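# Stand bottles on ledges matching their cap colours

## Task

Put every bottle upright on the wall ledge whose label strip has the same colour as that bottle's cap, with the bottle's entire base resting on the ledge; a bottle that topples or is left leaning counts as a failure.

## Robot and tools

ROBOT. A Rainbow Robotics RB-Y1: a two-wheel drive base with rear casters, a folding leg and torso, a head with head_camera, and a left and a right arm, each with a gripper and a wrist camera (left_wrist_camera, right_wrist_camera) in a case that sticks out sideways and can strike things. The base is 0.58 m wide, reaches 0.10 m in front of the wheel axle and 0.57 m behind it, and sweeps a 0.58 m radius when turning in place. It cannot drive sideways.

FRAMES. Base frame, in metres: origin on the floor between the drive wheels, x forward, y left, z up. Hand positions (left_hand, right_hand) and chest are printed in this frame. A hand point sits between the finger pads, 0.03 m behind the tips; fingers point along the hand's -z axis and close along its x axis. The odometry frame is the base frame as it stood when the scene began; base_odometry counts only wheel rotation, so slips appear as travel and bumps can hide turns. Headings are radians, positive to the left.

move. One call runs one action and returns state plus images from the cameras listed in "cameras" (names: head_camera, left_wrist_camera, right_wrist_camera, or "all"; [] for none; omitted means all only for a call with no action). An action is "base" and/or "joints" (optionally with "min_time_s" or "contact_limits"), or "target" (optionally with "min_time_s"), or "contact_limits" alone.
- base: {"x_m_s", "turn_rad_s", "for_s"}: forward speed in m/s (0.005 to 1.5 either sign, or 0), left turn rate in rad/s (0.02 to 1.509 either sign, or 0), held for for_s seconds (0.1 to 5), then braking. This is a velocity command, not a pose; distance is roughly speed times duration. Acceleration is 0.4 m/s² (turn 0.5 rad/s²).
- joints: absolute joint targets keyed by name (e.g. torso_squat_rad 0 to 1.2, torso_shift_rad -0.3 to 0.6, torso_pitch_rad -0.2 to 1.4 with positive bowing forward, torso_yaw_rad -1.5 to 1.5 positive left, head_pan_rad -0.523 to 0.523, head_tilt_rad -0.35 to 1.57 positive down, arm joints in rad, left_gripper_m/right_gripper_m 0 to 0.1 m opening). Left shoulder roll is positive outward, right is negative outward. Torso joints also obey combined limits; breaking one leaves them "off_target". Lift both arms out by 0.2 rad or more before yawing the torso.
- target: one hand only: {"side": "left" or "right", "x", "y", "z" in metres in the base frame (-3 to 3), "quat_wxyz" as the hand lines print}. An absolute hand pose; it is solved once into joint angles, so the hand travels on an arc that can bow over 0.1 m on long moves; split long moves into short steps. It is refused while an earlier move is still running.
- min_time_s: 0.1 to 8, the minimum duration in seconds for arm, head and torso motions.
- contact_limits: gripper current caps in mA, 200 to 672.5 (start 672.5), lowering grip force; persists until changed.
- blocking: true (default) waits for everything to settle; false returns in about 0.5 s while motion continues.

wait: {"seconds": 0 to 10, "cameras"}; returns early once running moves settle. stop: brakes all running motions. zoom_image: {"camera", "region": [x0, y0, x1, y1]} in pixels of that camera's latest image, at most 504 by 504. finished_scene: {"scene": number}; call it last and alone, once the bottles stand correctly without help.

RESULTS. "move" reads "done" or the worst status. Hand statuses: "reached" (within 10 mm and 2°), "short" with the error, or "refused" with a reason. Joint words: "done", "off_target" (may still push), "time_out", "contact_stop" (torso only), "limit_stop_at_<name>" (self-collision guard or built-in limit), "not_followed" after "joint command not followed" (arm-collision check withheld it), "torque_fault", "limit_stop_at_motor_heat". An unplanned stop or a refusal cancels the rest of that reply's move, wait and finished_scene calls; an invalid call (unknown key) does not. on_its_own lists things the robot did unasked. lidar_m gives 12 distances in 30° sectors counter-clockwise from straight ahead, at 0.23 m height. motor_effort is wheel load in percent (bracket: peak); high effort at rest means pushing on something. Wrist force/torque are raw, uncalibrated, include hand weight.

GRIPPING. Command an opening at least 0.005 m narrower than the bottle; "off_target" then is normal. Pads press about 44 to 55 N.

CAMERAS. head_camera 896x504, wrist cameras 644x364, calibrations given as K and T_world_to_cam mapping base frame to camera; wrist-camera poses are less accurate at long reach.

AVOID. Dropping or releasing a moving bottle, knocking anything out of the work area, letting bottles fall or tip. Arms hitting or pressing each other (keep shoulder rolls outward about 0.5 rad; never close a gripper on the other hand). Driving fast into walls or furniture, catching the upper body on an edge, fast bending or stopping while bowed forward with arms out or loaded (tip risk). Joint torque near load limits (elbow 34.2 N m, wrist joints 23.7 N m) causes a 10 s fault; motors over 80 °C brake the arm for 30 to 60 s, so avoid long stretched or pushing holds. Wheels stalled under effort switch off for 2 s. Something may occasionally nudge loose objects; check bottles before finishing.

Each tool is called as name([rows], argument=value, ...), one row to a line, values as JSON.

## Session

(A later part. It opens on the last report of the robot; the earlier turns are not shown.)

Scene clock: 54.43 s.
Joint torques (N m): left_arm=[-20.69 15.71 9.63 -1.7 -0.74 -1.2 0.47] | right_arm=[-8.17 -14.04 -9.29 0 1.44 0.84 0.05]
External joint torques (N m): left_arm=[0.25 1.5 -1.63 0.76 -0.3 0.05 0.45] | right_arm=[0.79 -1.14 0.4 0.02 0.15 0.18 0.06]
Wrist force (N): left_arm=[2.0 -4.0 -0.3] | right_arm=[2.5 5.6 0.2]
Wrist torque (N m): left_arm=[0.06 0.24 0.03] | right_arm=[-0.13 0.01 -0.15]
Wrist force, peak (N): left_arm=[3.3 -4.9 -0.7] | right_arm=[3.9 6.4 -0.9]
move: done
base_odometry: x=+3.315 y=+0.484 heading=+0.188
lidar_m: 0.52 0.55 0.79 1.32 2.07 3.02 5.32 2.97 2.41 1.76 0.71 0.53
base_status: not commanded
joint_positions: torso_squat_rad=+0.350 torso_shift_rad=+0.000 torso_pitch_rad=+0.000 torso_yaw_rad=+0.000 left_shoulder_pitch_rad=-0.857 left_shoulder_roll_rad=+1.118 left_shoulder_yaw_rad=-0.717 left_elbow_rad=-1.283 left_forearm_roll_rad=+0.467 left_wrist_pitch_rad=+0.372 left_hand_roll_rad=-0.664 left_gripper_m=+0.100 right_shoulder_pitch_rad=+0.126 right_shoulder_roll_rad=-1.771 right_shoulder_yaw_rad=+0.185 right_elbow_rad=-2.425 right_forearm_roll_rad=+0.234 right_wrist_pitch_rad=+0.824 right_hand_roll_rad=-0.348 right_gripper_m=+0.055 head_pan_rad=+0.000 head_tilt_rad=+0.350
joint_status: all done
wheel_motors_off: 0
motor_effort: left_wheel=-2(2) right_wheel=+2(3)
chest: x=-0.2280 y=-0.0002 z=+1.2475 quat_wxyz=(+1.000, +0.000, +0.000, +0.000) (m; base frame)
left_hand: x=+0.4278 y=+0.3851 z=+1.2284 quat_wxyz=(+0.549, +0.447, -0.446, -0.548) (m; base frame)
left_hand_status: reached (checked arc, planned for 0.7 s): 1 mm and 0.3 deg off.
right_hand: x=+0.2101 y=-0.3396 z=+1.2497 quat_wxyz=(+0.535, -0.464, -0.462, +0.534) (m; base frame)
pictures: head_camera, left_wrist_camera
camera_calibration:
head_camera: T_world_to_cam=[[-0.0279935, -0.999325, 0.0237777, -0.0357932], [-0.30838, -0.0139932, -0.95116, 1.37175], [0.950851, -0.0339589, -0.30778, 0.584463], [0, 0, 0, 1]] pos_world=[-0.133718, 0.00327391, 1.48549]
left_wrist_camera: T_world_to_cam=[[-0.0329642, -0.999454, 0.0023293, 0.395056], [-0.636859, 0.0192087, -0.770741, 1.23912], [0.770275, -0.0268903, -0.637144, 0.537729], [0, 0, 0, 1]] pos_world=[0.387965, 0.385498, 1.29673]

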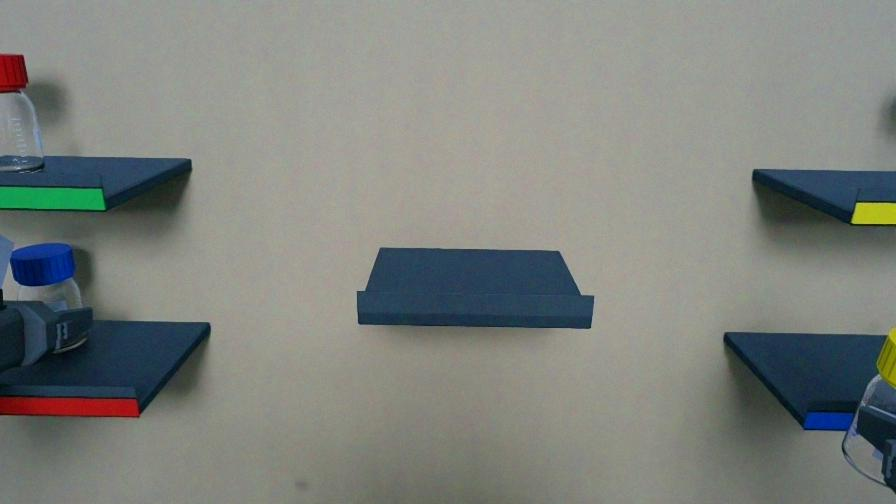

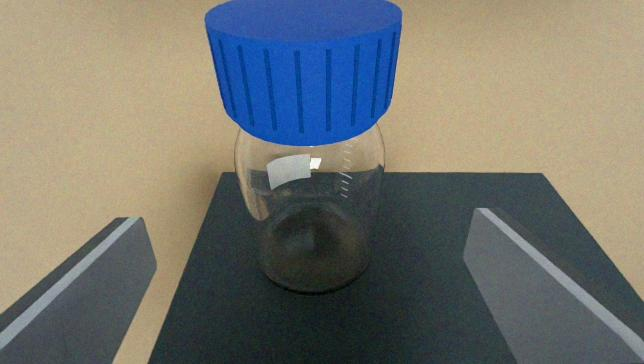

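move(target={"side": "left", "x": 0.478, "y": 0.385, "z": 1.228, "quat_wxyz": [0.5495, 0.4450, -0.4450, -0.5495]}, min_time_s=0.7, cameras=["left_wrist_camera"])

move(joints={"left_gripper_m": 0.045}, cameras=["left_wrist_camera"])

Scene clock: 56.73 s.
Joint torques (N m): left_arm=[-24.32 14.49 7.37 -1.36 -0.43 -1.55 0.68] | right_arm=[-8.22 -14.08 -9.77 -0.17 1.37 0.77 0.14]
External joint torques (N m): left_arm=[-0.29 1.42 -1.42 0.72 -0.31 0.1 0.66] | right_arm=[0.74 -1.18 -0.08 -0.15 0.08 0.1 0.15]
Wrist force (N): left_arm=[2.0 -3.9 -0.2] | right_arm=[2.7 5.7 -0.5]
Wrist torque (N m): left_arm=[0.07 0.24 0.03] | right_arm=[-0.08 0.04 -0.15]
Wrist force, peak (N): left_arm=[2.5 -5.0 -0.3] | right_arm=[3.0 7.2 -0.4]
move: done
base_odometry: x=+3.315 y=+0.484 heading=+0.188
lidar_m: 0.52 0.55 0.77 1.32 2.09 3.02 5.31 2.98 2.41 1.76 0.72 0.54
base_status: not commanded
joint_positions: torso_squat_rad=+0.350 torso_shift_rad=+0.000 torso_pitch_rad=+0.000 torso_yaw_rad=+0.000 left_shoulder_pitch_rad=-1.090 left_shoulder_roll_rad=+0.956 left_shoulder_yaw_rad=-0.894 left_elbow_rad=-0.860 left_forearm_roll_rad=+0.776 left_wrist_pitch_rad=+0.217 left_hand_roll_rad=-0.959 left_gripper_m=+0.100 right_shoulder_pitch_rad=+0.126 right_shoulder_roll_rad=-1.771 right_shoulder_yaw_rad=+0.185 right_elbow_rad=-2.425 right_forearm_roll_rad=+0.234 right_wrist_pitch_rad=+0.824 right_hand_roll_rad=-0.348 right_gripper_m=+0.055 head_pan_rad=+0.000 head_tilt_rad=+0.350
joint_status: all done
wheel_motors_off: 0
motor_effort: left_wheel=-2(3) right_wheel=+1(2)
chest: x=-0.2280 y=-0.0002 z=+1.2475 quat_wxyz=(+1.000, +0.000, +0.000, +0.000) (m; base frame)
left_hand: x=+0.4778 y=+0.3855 z=+1.2290 quat_wxyz=(+0.551, +0.450, -0.444, -0.545) (m; base frame)
left_hand_status: reached (checked arc, planned for 0.8 s): 1 mm and 0.9 deg off.
right_hand: x=+0.2101 y=-0.3396 z=+1.2497 quat_wxyz=(+0.535, -0.464, -0.462, +0.534) (m; base frame)
pictures: left_wrist_camera
camera_calibration:
left_wrist_camera: T_world_to_cam=[[-0.0243577, -0.999703, 0.000747726, 0.395082], [-0.633933, 0.0148674, -0.773245, 1.27473], [0.773004, -0.0193085, -0.634107, 0.491635], [0, 0, 0, 1]] pos_world=[0.437679, 0.385505, 1.29713]

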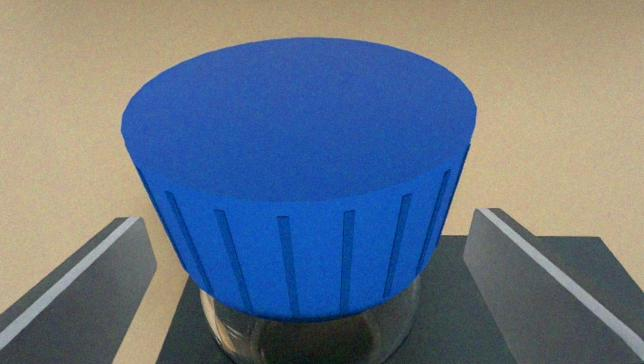

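Scene clock: 57.87 s.
Joint torques (N m): left_arm=[-24.24 14.44 7.31 -1.3 -0.42 -1.71 0.51] | right_arm=[-8.58 -13.43 -8.82 -0.12 1.39 0.95 0.26]
External joint torques (N m): left_arm=[-0.21 1.38 -1.49 0.77 -0.3 -0.05 0.5] | right_arm=[0.38 -0.53 0.88 -0.1 0.1 0.29 0.27]
Wrist force (N): left_arm=[2.6 -4.3 -0.3] | right_arm=[2.5 6.2 -0.2]
Wrist torque (N m): left_arm=[0.07 0.28 0.04] | right_arm=[-0.18 0.03 -0.13]
Wrist force, peak (N): left_arm=[1.8 -4.6 -0.9] | right_arm=[3.3 6.5 -0.2]
move: off_target
base_odometry: x=+3.315 y=+0.484 heading=+0.188
lidar_m: 0.52 0.55 0.78 1.32 2.08 3.01 5.32 2.97 2.42 1.77 0.72 0.54
base_status: not commanded
joint_positions: torso_squat_rad=+0.350 torso_shift_rad=+0.000 torso_pitch_rad=+0.000 torso_yaw_rad=+0.000 left_shoulder_pitch_rad=-1.090 left_shoulder_roll_rad=+0.956 left_shoulder_yaw_rad=-0.894 left_elbow_rad=-0.860 left_forearm_roll_rad=+0.776 left_wrist_pitch_rad=+0.217 left_hand_roll_rad=-0.959 left_gripper_m=+0.055 right_shoulder_pitch_rad=+0.126 right_shoulder_roll_rad=-1.771 right_shoulder_yaw_rad=+0.185 right_elbow_rad=-2.425 right_forearm_roll_rad=+0.234 right_wrist_pitch_rad=+0.824 right_hand_roll_rad=-0.348 right_gripper_m=+0.055 head_pan_rad=+0.000 head_tilt_rad=+0.350
joint_status: left_gripper_m off_target (ended at +0.055, target +0.045)
wheel_motors_off: 0
motor_effort: left_wheel=-2(3) right_wheel=+1(3)
chest: x=-0.2280 y=-0.0002 z=+1.2475 quat_wxyz=(+1.000, +0.000, +0.000, +0.000) (m; base frame)
left_hand: x=+0.4778 y=+0.3855 z=+1.2290 quat_wxyz=(+0.551, +0.450, -0.444, -0.545) (m; base frame)
right_hand: x=+0.2101 y=-0.3396 z=+1.2497 quat_wxyz=(+0.535, -0.464, -0.462, +0.534) (m; base frame)
pictures: left_wrist_camera
camera_calibration:
left_wrist_camera: T_world_to_cam=[[-0.0243577, -0.999703, 0.000747726, 0.395082], [-0.633933, 0.0148674, -0.773245, 1.27473], [0.773004, -0.0193085, -0.634107, 0.491635], [0, 0, 0, 1]] pos_world=[0.437679, 0.385505, 1.29713]

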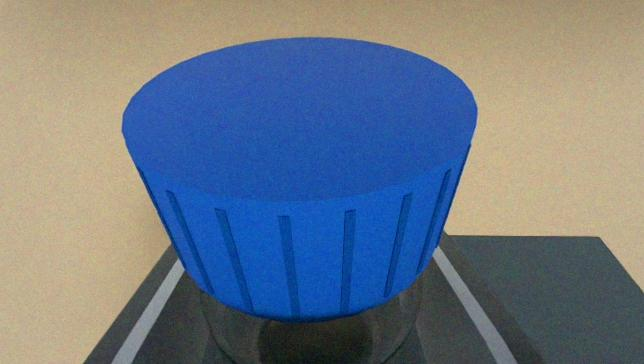

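move(target={"side": "left", "x": 0.474, "y": 0.375, "z": 1.2385, "quat_wxyz": [0.5495, 0.4450, -0.4450, -0.5495]})

move(target={"side": "left", "x": 0.462, "y": 0.27, "z": 1.239, "quat_wxyz": [0.5495, 0.4450, -0.4450, -0.5495]})

move(target={"side": "left", "x": 0.44, "y": 0.15, "z": 1.24, "quat_wxyz": [0.5495, 0.4450, -0.4450, -0.5495]})

move(target={"side": "left", "x": 0.20, "y": 0.20, "z": 1.25, "quat_wxyz": [0.5495, 0.4450, -0.4450, -0.5495]})

move(joints={"torso_yaw_rad": -0.8, "head_pan_rad": 0.35, "head_tilt_rad": 0.4}, min_time_s=1.2, cameras=["head_camera", "left_wrist_camera"])

Scene clock: 61.50 s.
Joint torques (N m): left_arm=[-25.44 14.59 10.25 -2.36 -0.48 -1.86 0.35] | right_arm=[-8.27 -13.56 -9.39 0.15 1.33 0.84 0.27]
External joint torques (N m): left_arm=[-1.62 1.63 0.92 -0.23 -0.29 -0.23 0.34] | right_arm=[0.69 -0.66 0.3 0.17 0.04 0.18 0.28]
Wrist force (N): left_arm=[2.2 -5.5 -0.3] | right_arm=[2.8 6.1 -0.9]
Wrist torque (N m): left_arm=[0.06 0.27 -0.10] | right_arm=[-0.20 0.03 -0.14]
Wrist force, peak (N): left_arm=[3.0 -5.6 -0.6] | right_arm=[3.6 6.5 -1.1]
move: done
base_odometry: x=+3.315 y=+0.484 heading=+0.188
lidar_m: 0.52 0.55 0.78 1.31 2.08 3.01 5.32 2.97 2.41 1.77 0.71 0.54
base_status: not commanded
joint_positions: torso_squat_rad=+0.350 torso_shift_rad=+0.000 torso_pitch_rad=+0.000 torso_yaw_rad=+0.000 left_shoulder_pitch_rad=-1.087 left_shoulder_roll_rad=+0.980 left_shoulder_yaw_rad=-0.874 left_elbow_rad=-0.934 left_forearm_roll_rad=+0.754 left_wrist_pitch_rad=+0.271 left_hand_roll_rad=-0.934 left_gripper_m=+0.055 right_shoulder_pitch_rad=+0.126 right_shoulder_roll_rad=-1.771 right_shoulder_yaw_rad=+0.185 right_elbow_rad=-2.425 right_forearm_roll_rad=+0.234 right_wrist_pitch_rad=+0.824 right_hand_roll_rad=-0.348 right_gripper_m=+0.055 head_pan_rad=+0.000 head_tilt_rad=+0.350
joint_status: all done
wheel_motors_off: 0
motor_effort: left_wheel=-2(2) right_wheel=+2(2)
chest: x=-0.2280 y=-0.0002 z=+1.2475 quat_wxyz=(+1.000, +0.000, +0.000, +0.000) (m; base frame)
left_hand: x=+0.4741 y=+0.3751 z=+1.2385 quat_wxyz=(+0.549, +0.445, -0.445, -0.550) (m; base frame)
left_hand_status: reached (checked arc, planned for 0.3 s): 0 mm and 0.1 deg off.
right_hand: x=+0.2102 y=-0.3396 z=+1.2497 quat_wxyz=(+0.535, -0.464, -0.462, +0.534) (m; base frame)
pictures: none

Scene clock: 62.63 s.
Joint torques (N m): left_arm=[-25.37 12.86 11.79 -4.12 -0.84 -1.46 -0.1] | right_arm=[-8.37 -14.23 -9.25 -0.09 1.6 0.82 0.29]
External joint torques (N m): left_arm=[-1.64 1.82 1.45 -0.38 -0.01 -0.33 -0.11] | right_arm=[0.59 -1.33 0.44 -0.07 0.31 0.16 0.3]
Wrist force (N): left_arm=[1.7 -5.1 -0.6] | right_arm=[3.1 5.8 -1.2]
Wrist torque (N m): left_arm=[0.00 0.22 -0.09] | right_arm=[-0.13 0.04 -0.13]
Wrist force, peak (N): left_arm=[-8.6 14.2 2.9] | right_arm=[3.4 6.9 -1.2]
move: done
base_odometry: x=+3.315 y=+0.484 heading=+0.188
lidar_m: 0.52 0.55 0.78 1.31 2.07 3.01 5.32 2.98 2.42 1.77 0.72 0.54
base_status: not commanded
joint_positions: torso_squat_rad=+0.350 torso_shift_rad=+0.000 torso_pitch_rad=+0.000 torso_yaw_rad=+0.000 left_shoulder_pitch_rad=-1.023 left_shoulder_roll_rad=+0.857 left_shoulder_yaw_rad=-0.738 left_elbow_rad=-1.241 left_forearm_roll_rad=+0.275 left_wrist_pitch_rad=+0.604 left_hand_roll_rad=-0.585 left_gripper_m=+0.055 right_shoulder_pitch_rad=+0.126 right_shoulder_roll_rad=-1.771 right_shoulder_yaw_rad=+0.185 right_elbow_rad=-2.425 right_forearm_roll_rad=+0.234 right_wrist_pitch_rad=+0.824 right_hand_roll_rad=-0.348 right_gripper_m=+0.055 head_pan_rad=+0.000 head_tilt_rad=+0.350
joint_status: all done
wheel_motors_off: 0
motor_effort: left_wheel=-2(3) right_wheel=+0(1)
chest: x=-0.2280 y=-0.0002 z=+1.2475 quat_wxyz=(+1.000, +0.000, +0.000, +0.000) (m; base frame)
left_hand: x=+0.4620 y=+0.2700 z=+1.2392 quat_wxyz=(+0.549, +0.444, -0.445, -0.550) (m; base frame)
left_hand_status: reached (checked arc, planned for 0.6 s): 0 mm and 0.1 deg off.
right_hand: x=+0.2102 y=-0.3396 z=+1.2496 quat_wxyz=(+0.535, -0.464, -0.462, +0.534) (m; base frame)
pictures: none

Scene clock: 63.93 s.
Joint torques (N m): left_arm=[-25.54 10.08 9.43 -4.5 -1.46 -1.3 0.09] | right_arm=[-9.05 -13.78 -9.4 -0.13 1.51 0.69 0.28]
External joint torques (N m): left_arm=[-1.75 1.93 -0.67 -0.06 -0.13 -0.4 0.08] | right_arm=[-0.09 -0.89 0.29 -0.11 0.22 0.03 0.29]
Wrist force (N): left_arm=[2.0 -5.1 -0.3] | right_arm=[2.5 5.7 -0.2]
Wrist torque (N m): left_arm=[-0.01 0.21 -0.09] | right_arm=[-0.12 -0.02 -0.13]
Wrist force, peak (N): left_arm=[4.3 -5.9 -0.6] | right_arm=[3.2 6.8 -0.8]
move: done
base_odometry: x=+3.315 y=+0.484 heading=+0.188
lidar_m: 0.51 0.55 0.78 1.31 2.08 3.01 5.32 2.97 2.41 1.77 0.72 0.54
base_status: not commanded
joint_positions: torso_squat_rad=+0.350 torso_shift_rad=+0.000 torso_pitch_rad=+0.000 torso_yaw_rad=+0.000 left_shoulder_pitch_rad=-1.072 left_shoulder_roll_rad=+0.647 left_shoulder_yaw_rad=-0.764 left_elbow_rad=-1.383 left_forearm_roll_rad=+0.059 left_wrist_pitch_rad=+0.911 left_hand_roll_rad=-0.454 left_gripper_m=+0.055 right_shoulder_pitch_rad=+0.126 right_shoulder_roll_rad=-1.771 right_shoulder_yaw_rad=+0.185 right_elbow_rad=-2.425 right_forearm_roll_rad=+0.234 right_wrist_pitch_rad=+0.824 right_hand_roll_rad=-0.348 right_gripper_m=+0.055 head_pan_rad=+0.000 head_tilt_rad=+0.350
joint_status: all done
wheel_motors_off: 0
motor_effort: left_wheel=-1(2) right_wheel=+0(1)
chest: x=-0.2280 y=-0.0002 z=+1.2475 quat_wxyz=(+1.000, +0.000, +0.000, +0.000) (m; base frame)
left_hand: x=+0.4399 y=+0.1499 z=+1.2403 quat_wxyz=(+0.549, +0.445, -0.445, -0.550) (m; base frame)
left_hand_status: reached (checked arc, planned for 0.5 s): 0 mm and 0.1 deg off.
right_hand: x=+0.2102 y=-0.3396 z=+1.2496 quat_wxyz=(+0.535, -0.464, -0.462, +0.534) (m; base frame)
pictures: none

Scene clock: 65.60 s.
Joint torques (N m): left_arm=[-14.33 8.64 11.16 -3.06 -2.31 -0.77 0.24] | right_arm=[-8.8 -13.57 -9.21 -0.1 1.42 0.64 0.04]
External joint torques (N m): left_arm=[-1.74 0.44 2.22 -0.68 -0.4 -0.3 0.22] | right_arm=[0.16 -0.67 0.49 -0.08 0.13 -0.02 0.05]
Wrist force (N): left_arm=[1.6 -5.2 -0.5] | right_arm=[2.7 6.3 -0.3]
Wrist torque (N m): left_arm=[0.01 0.20 -0.10] | right_arm=[-0.25 0.05 -0.15]
Wrist force, peak (N): left_arm=[4.1 -4.9 -0.6] | right_arm=[2.4 7.0 -0.6]
move: done
base_odometry: x=+3.315 y=+0.484 heading=+0.188
lidar_m: 0.52 0.55 0.79 1.32 2.08 3.02 5.31 2.97 2.41 1.76 0.72 0.54
base_status: not commanded
joint_positions: torso_squat_rad=+0.350 torso_shift_rad=+0.000 torso_pitch_rad=+0.000 torso_yaw_rad=+0.000 left_shoulder_pitch_rad=-0.643 left_shoulder_roll_rad=+1.162 left_shoulder_yaw_rad=-0.679 left_elbow_rad=-2.589 left_forearm_roll_rad=+0.041 left_wrist_pitch_rad=+1.496 left_hand_roll_rad=-0.224 left_gripper_m=+0.055 right_shoulder_pitch_rad=+0.126 right_shoulder_roll_rad=-1.771 right_shoulder_yaw_rad=+0.185 right_elbow_rad=-2.425 right_forearm_roll_rad=+0.234 right_wrist_pitch_rad=+0.824 right_hand_roll_rad=-0.348 right_gripper_m=+0.055 head_pan_rad=+0.000 head_tilt_rad=+0.350
joint_status: all done
wheel_motors_off: 0
motor_effort: left_wheel=-1(2) right_wheel=+1(2)
chest: x=-0.2280 y=-0.0002 z=+1.2475 quat_wxyz=(+1.000, +0.000, +0.000, +0.000) (m; base frame)
left_hand: x=+0.2000 y=+0.2001 z=+1.2498 quat_wxyz=(+0.550, +0.445, -0.445, -0.550) (m; base frame)
left_hand_status: reached (checked arc, planned for 1.3 s): 0 mm and 0.0 deg off.
right_hand: x=+0.2101 y=-0.3395 z=+1.2497 quat_wxyz=(+0.535, -0.464, -0.462, +0.534) (m; base frame)
pictures: none

Scene clock: 67.67 s.
Joint torques (N m): left_arm=[-13.68 9.58 10.65 -3.04 -2.3 -0.59 0.24] | right_arm=[-8.77 -14.16 -9.47 -0.28 1.56 0.59 0.26]
External joint torques (N m): left_arm=[-1.08 1.4 1.71 -0.66 -0.39 -0.12 0.23] | right_arm=[0.18 -1.26 0.23 -0.27 0.27 -0.07 0.27]
Wrist force (N): left_arm=[1.5 -5.2 0.0] | right_arm=[2.8 6.3 0.0]
Wrist torque (N m): left_arm=[0.01 0.18 -0.10] | right_arm=[-0.20 0.04 -0.16]
Wrist force, peak (N): left_arm=[1.9 -5.5 -1.3] | right_arm=[2.5 7.1 -0.1]
move: done
base_odometry: x=+3.315 y=+0.484 heading=+0.188
lidar_m: 0.52 0.55 0.77 1.32 2.08 3.01 5.32 2.97 2.42 1.76 0.72 0.54
base_status: not commanded
joint_positions: torso_squat_rad=+0.350 torso_shift_rad=+0.000 torso_pitch_rad=+0.000 torso_yaw_rad=-0.800 left_shoulder_pitch_rad=-0.643 left_shoulder_roll_rad=+1.162 left_shoulder_yaw_rad=-0.679 left_elbow_rad=-2.589 left_forearm_roll_rad=+0.041 left_wrist_pitch_rad=+1.496 left_hand_roll_rad=-0.224 left_gripper_m=+0.055 right_shoulder_pitch_rad=+0.126 right_shoulder_roll_rad=-1.771 right_shoulder_yaw_rad=+0.185 right_elbow_rad=-2.425 right_forearm_roll_rad=+0.234 right_wrist_pitch_rad=+0.824 right_hand_roll_rad=-0.348 right_gripper_m=+0.055 head_pan_rad=+0.350 head_tilt_rad=+0.400
joint_status: all done
wheel_motors_off: 0
motor_effort: left_wheel=-4(5) right_wheel=+3(5)
chest: x=-0.2280 y=-0.0002 z=+1.2475 quat_wxyz=(+0.921, +0.000, +0.000, -0.389) (m; base frame)
left_hand: x=+0.2138 y=-0.1678 z=+1.2496 quat_wxyz=(+0.292, +0.236, -0.583, -0.720) (m; base frame)
right_hand: x=-0.1663 y=-0.5510 z=+1.2494 quat_wxyz=(+0.700, -0.608, -0.245, +0.283) (m; base frame)
pictures: head_camera, left_wrist_camera
camera_calibration:
head_camera: T_world_to_cam=[[-0.458831, -0.888166, 0.0251959, -0.14366], [-0.326469, 0.142146, -0.934458, 1.34401], [0.826373, -0.436984, -0.35518, 0.625922], [0, 0, 0, 1]] pos_world=[-0.144382, -0.0451223, 1.48186]
left_wrist_camera: T_world_to_cam=[[-0.742189, -0.670186, 0.00249093, 0.0420202], [-0.431297, 0.474784, -0.767179, 1.15779], [0.51297, -0.570466, -0.641428, 0.670376], [0, 0, 0, 1]] pos_world=[0.186657, -0.139113, 1.31813]

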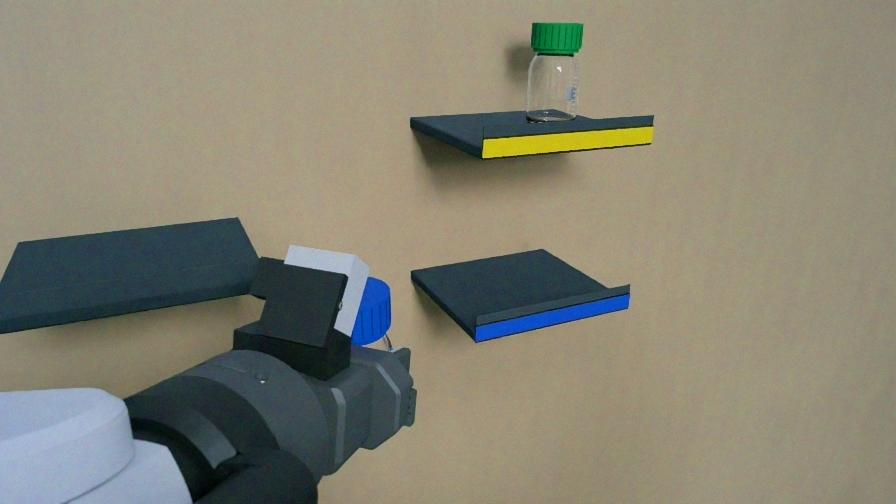

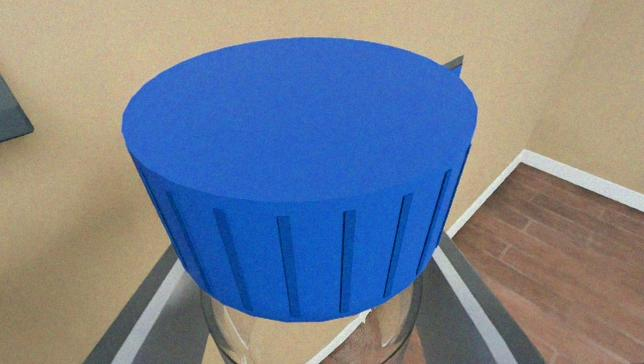

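move(target={"side": "left", "x": 0.31, "y": -0.255, "z": 1.244, "quat_wxyz": [0.3284, 0.2660, -0.5704, -0.7043]})

move(target={"side": "left", "x": 0.358, "y": -0.34, "z": 1.239, "quat_wxyz": [0.3284, 0.2660, -0.5704, -0.7043]}, cameras=["head_camera", "left_wrist_camera"])

move(target={"side": "left", "x": 0.397, "y": -0.406, "z": 1.238, "quat_wxyz": [0.3284, 0.2660, -0.5704, -0.7043]}, cameras=["head_camera", "left_wrist_camera"])

Scene clock: 70.43 s.
Joint torques (N m): left_arm=[-19.99 9.39 10.17 -2.98 -1.97 -0.63 0.21] | right_arm=[-8.97 -14.12 -9.71 0.13 1.43 0.7 0.19]
External joint torques (N m): left_arm=[-1.47 1.01 -0.77 0.29 -0.21 0.03 0.2] | right_arm=[-0.02 -1.23 -0.02 0.15 0.14 0.03 0.2]
Wrist force (N): left_arm=[1.7 -5.3 -0.3] | right_arm=[2.3 6.6 -0.2]
Wrist torque (N m): left_arm=[0.01 0.20 0.02] | right_arm=[-0.22 -0.02 -0.13]
Wrist force, peak (N): left_arm=[3.6 -5.7 -0.8] | right_arm=[3.0 6.9 -0.7]
move: done
base_odometry: x=+3.315 y=+0.484 heading=+0.188
lidar_m: 0.52 0.55 0.78 1.32 2.08 3.01 5.32 2.97 2.42 1.76 0.71 0.53
base_status: not commanded
joint_positions: torso_squat_rad=+0.350 torso_shift_rad=+0.000 torso_pitch_rad=+0.000 torso_yaw_rad=-0.800 left_shoulder_pitch_rad=-0.836 left_shoulder_roll_rad=+0.934 left_shoulder_yaw_rad=-0.719 left_elbow_rad=-2.017 left_forearm_roll_rad=+0.033 left_wrist_pitch_rad=+1.283 left_hand_roll_rad=-0.326 left_gripper_m=+0.055 right_shoulder_pitch_rad=+0.126 right_shoulder_roll_rad=-1.771 right_shoulder_yaw_rad=+0.185 right_elbow_rad=-2.425 right_forearm_roll_rad=+0.234 right_wrist_pitch_rad=+0.824 right_hand_roll_rad=-0.348 right_gripper_m=+0.055 head_pan_rad=+0.350 head_tilt_rad=+0.400
joint_status: all done
wheel_motors_off: 0
motor_effort: left_wheel=-4(5) right_wheel=+2(5)
chest: x=-0.2280 y=-0.0002 z=+1.2475 quat_wxyz=(+0.921, +0.000, +0.000, -0.389) (m; base frame)
left_hand: x=+0.3099 y=-0.2548 z=+1.2442 quat_wxyz=(+0.328, +0.266, -0.571, -0.704) (m; base frame)
left_hand_status: reached (checked arc, planned for 0.9 s): 0 mm and 0.0 deg off.
right_hand: x=-0.1662 y=-0.5509 z=+1.2494 quat_wxyz=(+0.700, -0.608, -0.245, +0.283) (m; base frame)
pictures: none

Scene clock: 72.03 s.
Joint torques (N m): left_arm=[-24.47 9.64 8.92 -4.13 -1.61 -0.81 0.14] | right_arm=[-8.66 -14.31 -9.34 -0.08 1.5 0.62 0.29]
External joint torques (N m): left_arm=[-1.43 1.34 -1.43 0.13 -0.11 -0.02 0.13] | right_arm=[0.29 -1.41 0.35 -0.06 0.21 -0.04 0.3]
Wrist force (N): left_arm=[1.8 -5.1 -0.7] | right_arm=[3.2 5.9 -1.0]
Wrist torque (N m): left_arm=[0.01 0.24 -0.01] | right_arm=[-0.17 0.14 -0.14]
Wrist force, peak (N): left_arm=[0.7 -6.4 -0.1] | right_arm=[2.7 6.8 0.1]
move: done
base_odometry: x=+3.315 y=+0.484 heading=+0.188
lidar_m: 0.52 0.55 0.78 1.31 2.08 3.01 5.32 2.97 2.42 1.76 0.72 0.54
base_status: not commanded
joint_positions: torso_squat_rad=+0.350 torso_shift_rad=+0.000 torso_pitch_rad=+0.000 torso_yaw_rad=-0.800 left_shoulder_pitch_rad=-1.027 left_shoulder_roll_rad=+0.703 left_shoulder_yaw_rad=-0.758 left_elbow_rad=-1.489 left_forearm_roll_rad=+0.014 left_wrist_pitch_rad=+1.039 left_hand_roll_rad=-0.394 left_gripper_m=+0.055 right_shoulder_pitch_rad=+0.126 right_shoulder_roll_rad=-1.771 right_shoulder_yaw_rad=+0.185 right_elbow_rad=-2.425 right_forearm_roll_rad=+0.234 right_wrist_pitch_rad=+0.824 right_hand_roll_rad=-0.348 right_gripper_m=+0.055 head_pan_rad=+0.350 head_tilt_rad=+0.400
joint_status: all done
wheel_motors_off: 0
motor_effort: left_wheel=-3(4) right_wheel=+3(3)
chest: x=-0.2280 y=-0.0002 z=+1.2475 quat_wxyz=(+0.921, +0.000, +0.000, -0.389) (m; base frame)
left_hand: x=+0.3579 y=-0.3399 z=+1.2393 quat_wxyz=(+0.328, +0.266, -0.571, -0.704) (m; base frame)
left_hand_status: reached (checked arc, planned for 0.8 s): 0 mm and 0.0 deg off.
right_hand: x=-0.1662 y=-0.5510 z=+1.2495 quat_wxyz=(+0.700, -0.608, -0.245, +0.283) (m; base frame)
pictures: head_camera, left_wrist_camera
camera_calibration:
head_camera: T_world_to_cam=[[-0.45869, -0.888238, 0.0252291, -0.143692], [-0.326494, 0.142061, -0.934463, 1.34401], [0.826441, -0.436866, -0.355167, 0.625917], [0, 0, 0, 1]] pos_world=[-0.144383, -0.045122, 1.48186]
left_wrist_camera: T_world_to_cam=[[-0.670155, -0.742215, 0.00285348, -0.0170183], [-0.476827, 0.427581, -0.767991, 1.29502], [0.568795, -0.516034, -0.640454, 0.488892], [0, 0, 0, 1]] pos_world=[0.328018, -0.314073, 1.30773]

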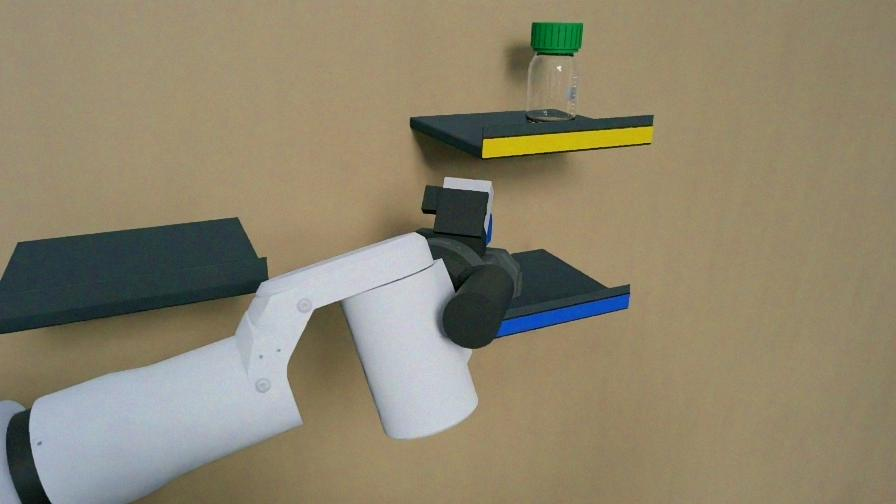

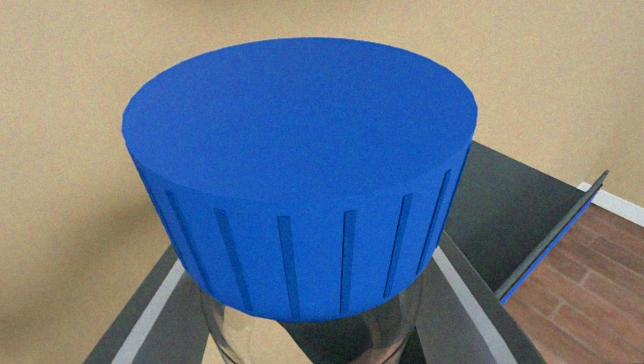

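Scene clock: 74.23 s.
Joint torques (N m): left_arm=[-27.43 10.29 5.52 -4.68 -1.16 -0.91 0.09] | right_arm=[-8.91 -13.97 -9.49 -0.14 1.57 0.71 0.12]
External joint torques (N m): left_arm=[-0.96 1.43 -1.5 0.25 -0.07 -0.04 0.08] | right_arm=[0.04 -1.08 0.21 -0.13 0.28 0.05 0.13]
Wrist force (N): left_arm=[1.8 -5.5 -0.1] | right_arm=[3.1 5.9 0.9]
Wrist torque (N m): left_arm=[0.05 0.21 0.02] | right_arm=[-0.21 0.13 -0.14]
Wrist force, peak (N): left_arm=[-4.6 -5.7 -3.5] | right_arm=[2.8 6.8 -1.1]
move: done
base_odometry: x=+3.315 y=+0.484 heading=+0.188
lidar_m: 0.51 0.55 0.78 1.31 2.07 3.01 5.32 2.98 2.42 1.76 0.71 0.54
base_status: not commanded
joint_positions: torso_squat_rad=+0.350 torso_shift_rad=+0.000 torso_pitch_rad=+0.000 torso_yaw_rad=-0.800 left_shoulder_pitch_rad=-1.250 left_shoulder_roll_rad=+0.467 left_shoulder_yaw_rad=-0.772 left_elbow_rad=-0.859 left_forearm_roll_rad=+0.008 left_wrist_pitch_rad=+0.728 left_hand_roll_rad=-0.435 left_gripper_m=+0.055 right_shoulder_pitch_rad=+0.126 right_shoulder_roll_rad=-1.771 right_shoulder_yaw_rad=+0.185 right_elbow_rad=-2.425 right_forearm_roll_rad=+0.234 right_wrist_pitch_rad=+0.824 right_hand_roll_rad=-0.348 right_gripper_m=+0.055 head_pan_rad=+0.350 head_tilt_rad=+0.400
joint_status: all done
wheel_motors_off: 0
motor_effort: left_wheel=-4(5) right_wheel=+1(2)
chest: x=-0.2280 y=-0.0002 z=+1.2475 quat_wxyz=(+0.921, +0.000, +0.000, -0.389) (m; base frame)
left_hand: x=+0.3968 y=-0.4060 z=+1.2383 quat_wxyz=(+0.328, +0.266, -0.571, -0.704) (m; base frame)
left_hand_status: reached (checked arc, planned for 0.9 s): 0 mm and 0.0 deg off.
right_hand: x=-0.1662 y=-0.5509 z=+1.2495 quat_wxyz=(+0.700, -0.608, -0.245, +0.283) (m; base frame)
pictures: head_camera, left_wrist_camera
camera_calibration:
head_camera: T_world_to_cam=[[-0.45869, -0.888238, 0.0252291, -0.143603], [-0.326494, 0.142061, -0.934463, 1.344], [0.826441, -0.436866, -0.355167, 0.625961], [0, 0, 0, 1]] pos_world=[-0.144383, -0.045022, 1.48186]
left_wrist_camera: T_world_to_cam=[[-0.670387, -0.742005, 0.00292898, -0.0399413], [-0.476686, 0.427645, -0.768043, 1.34118], [0.56864, -0.516283, -0.640391, 0.431959], [0, 0, 0, 1]] pos_world=[0.366919, -0.380174, 1.30683]

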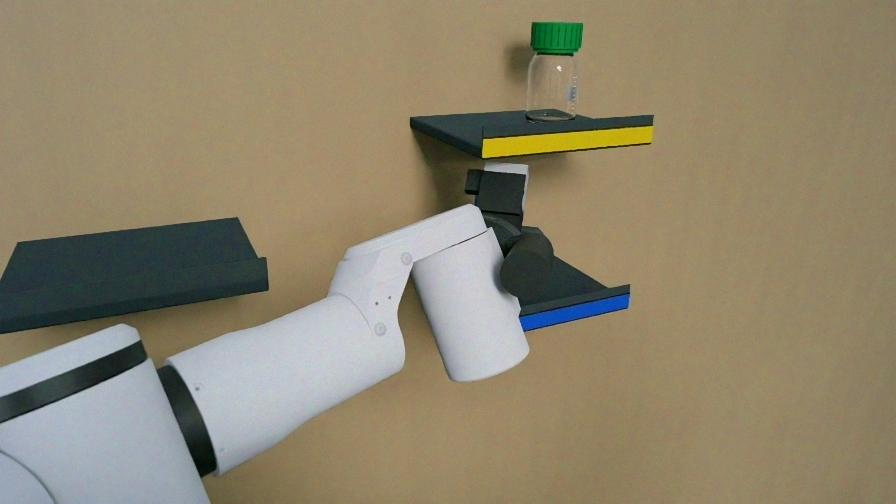

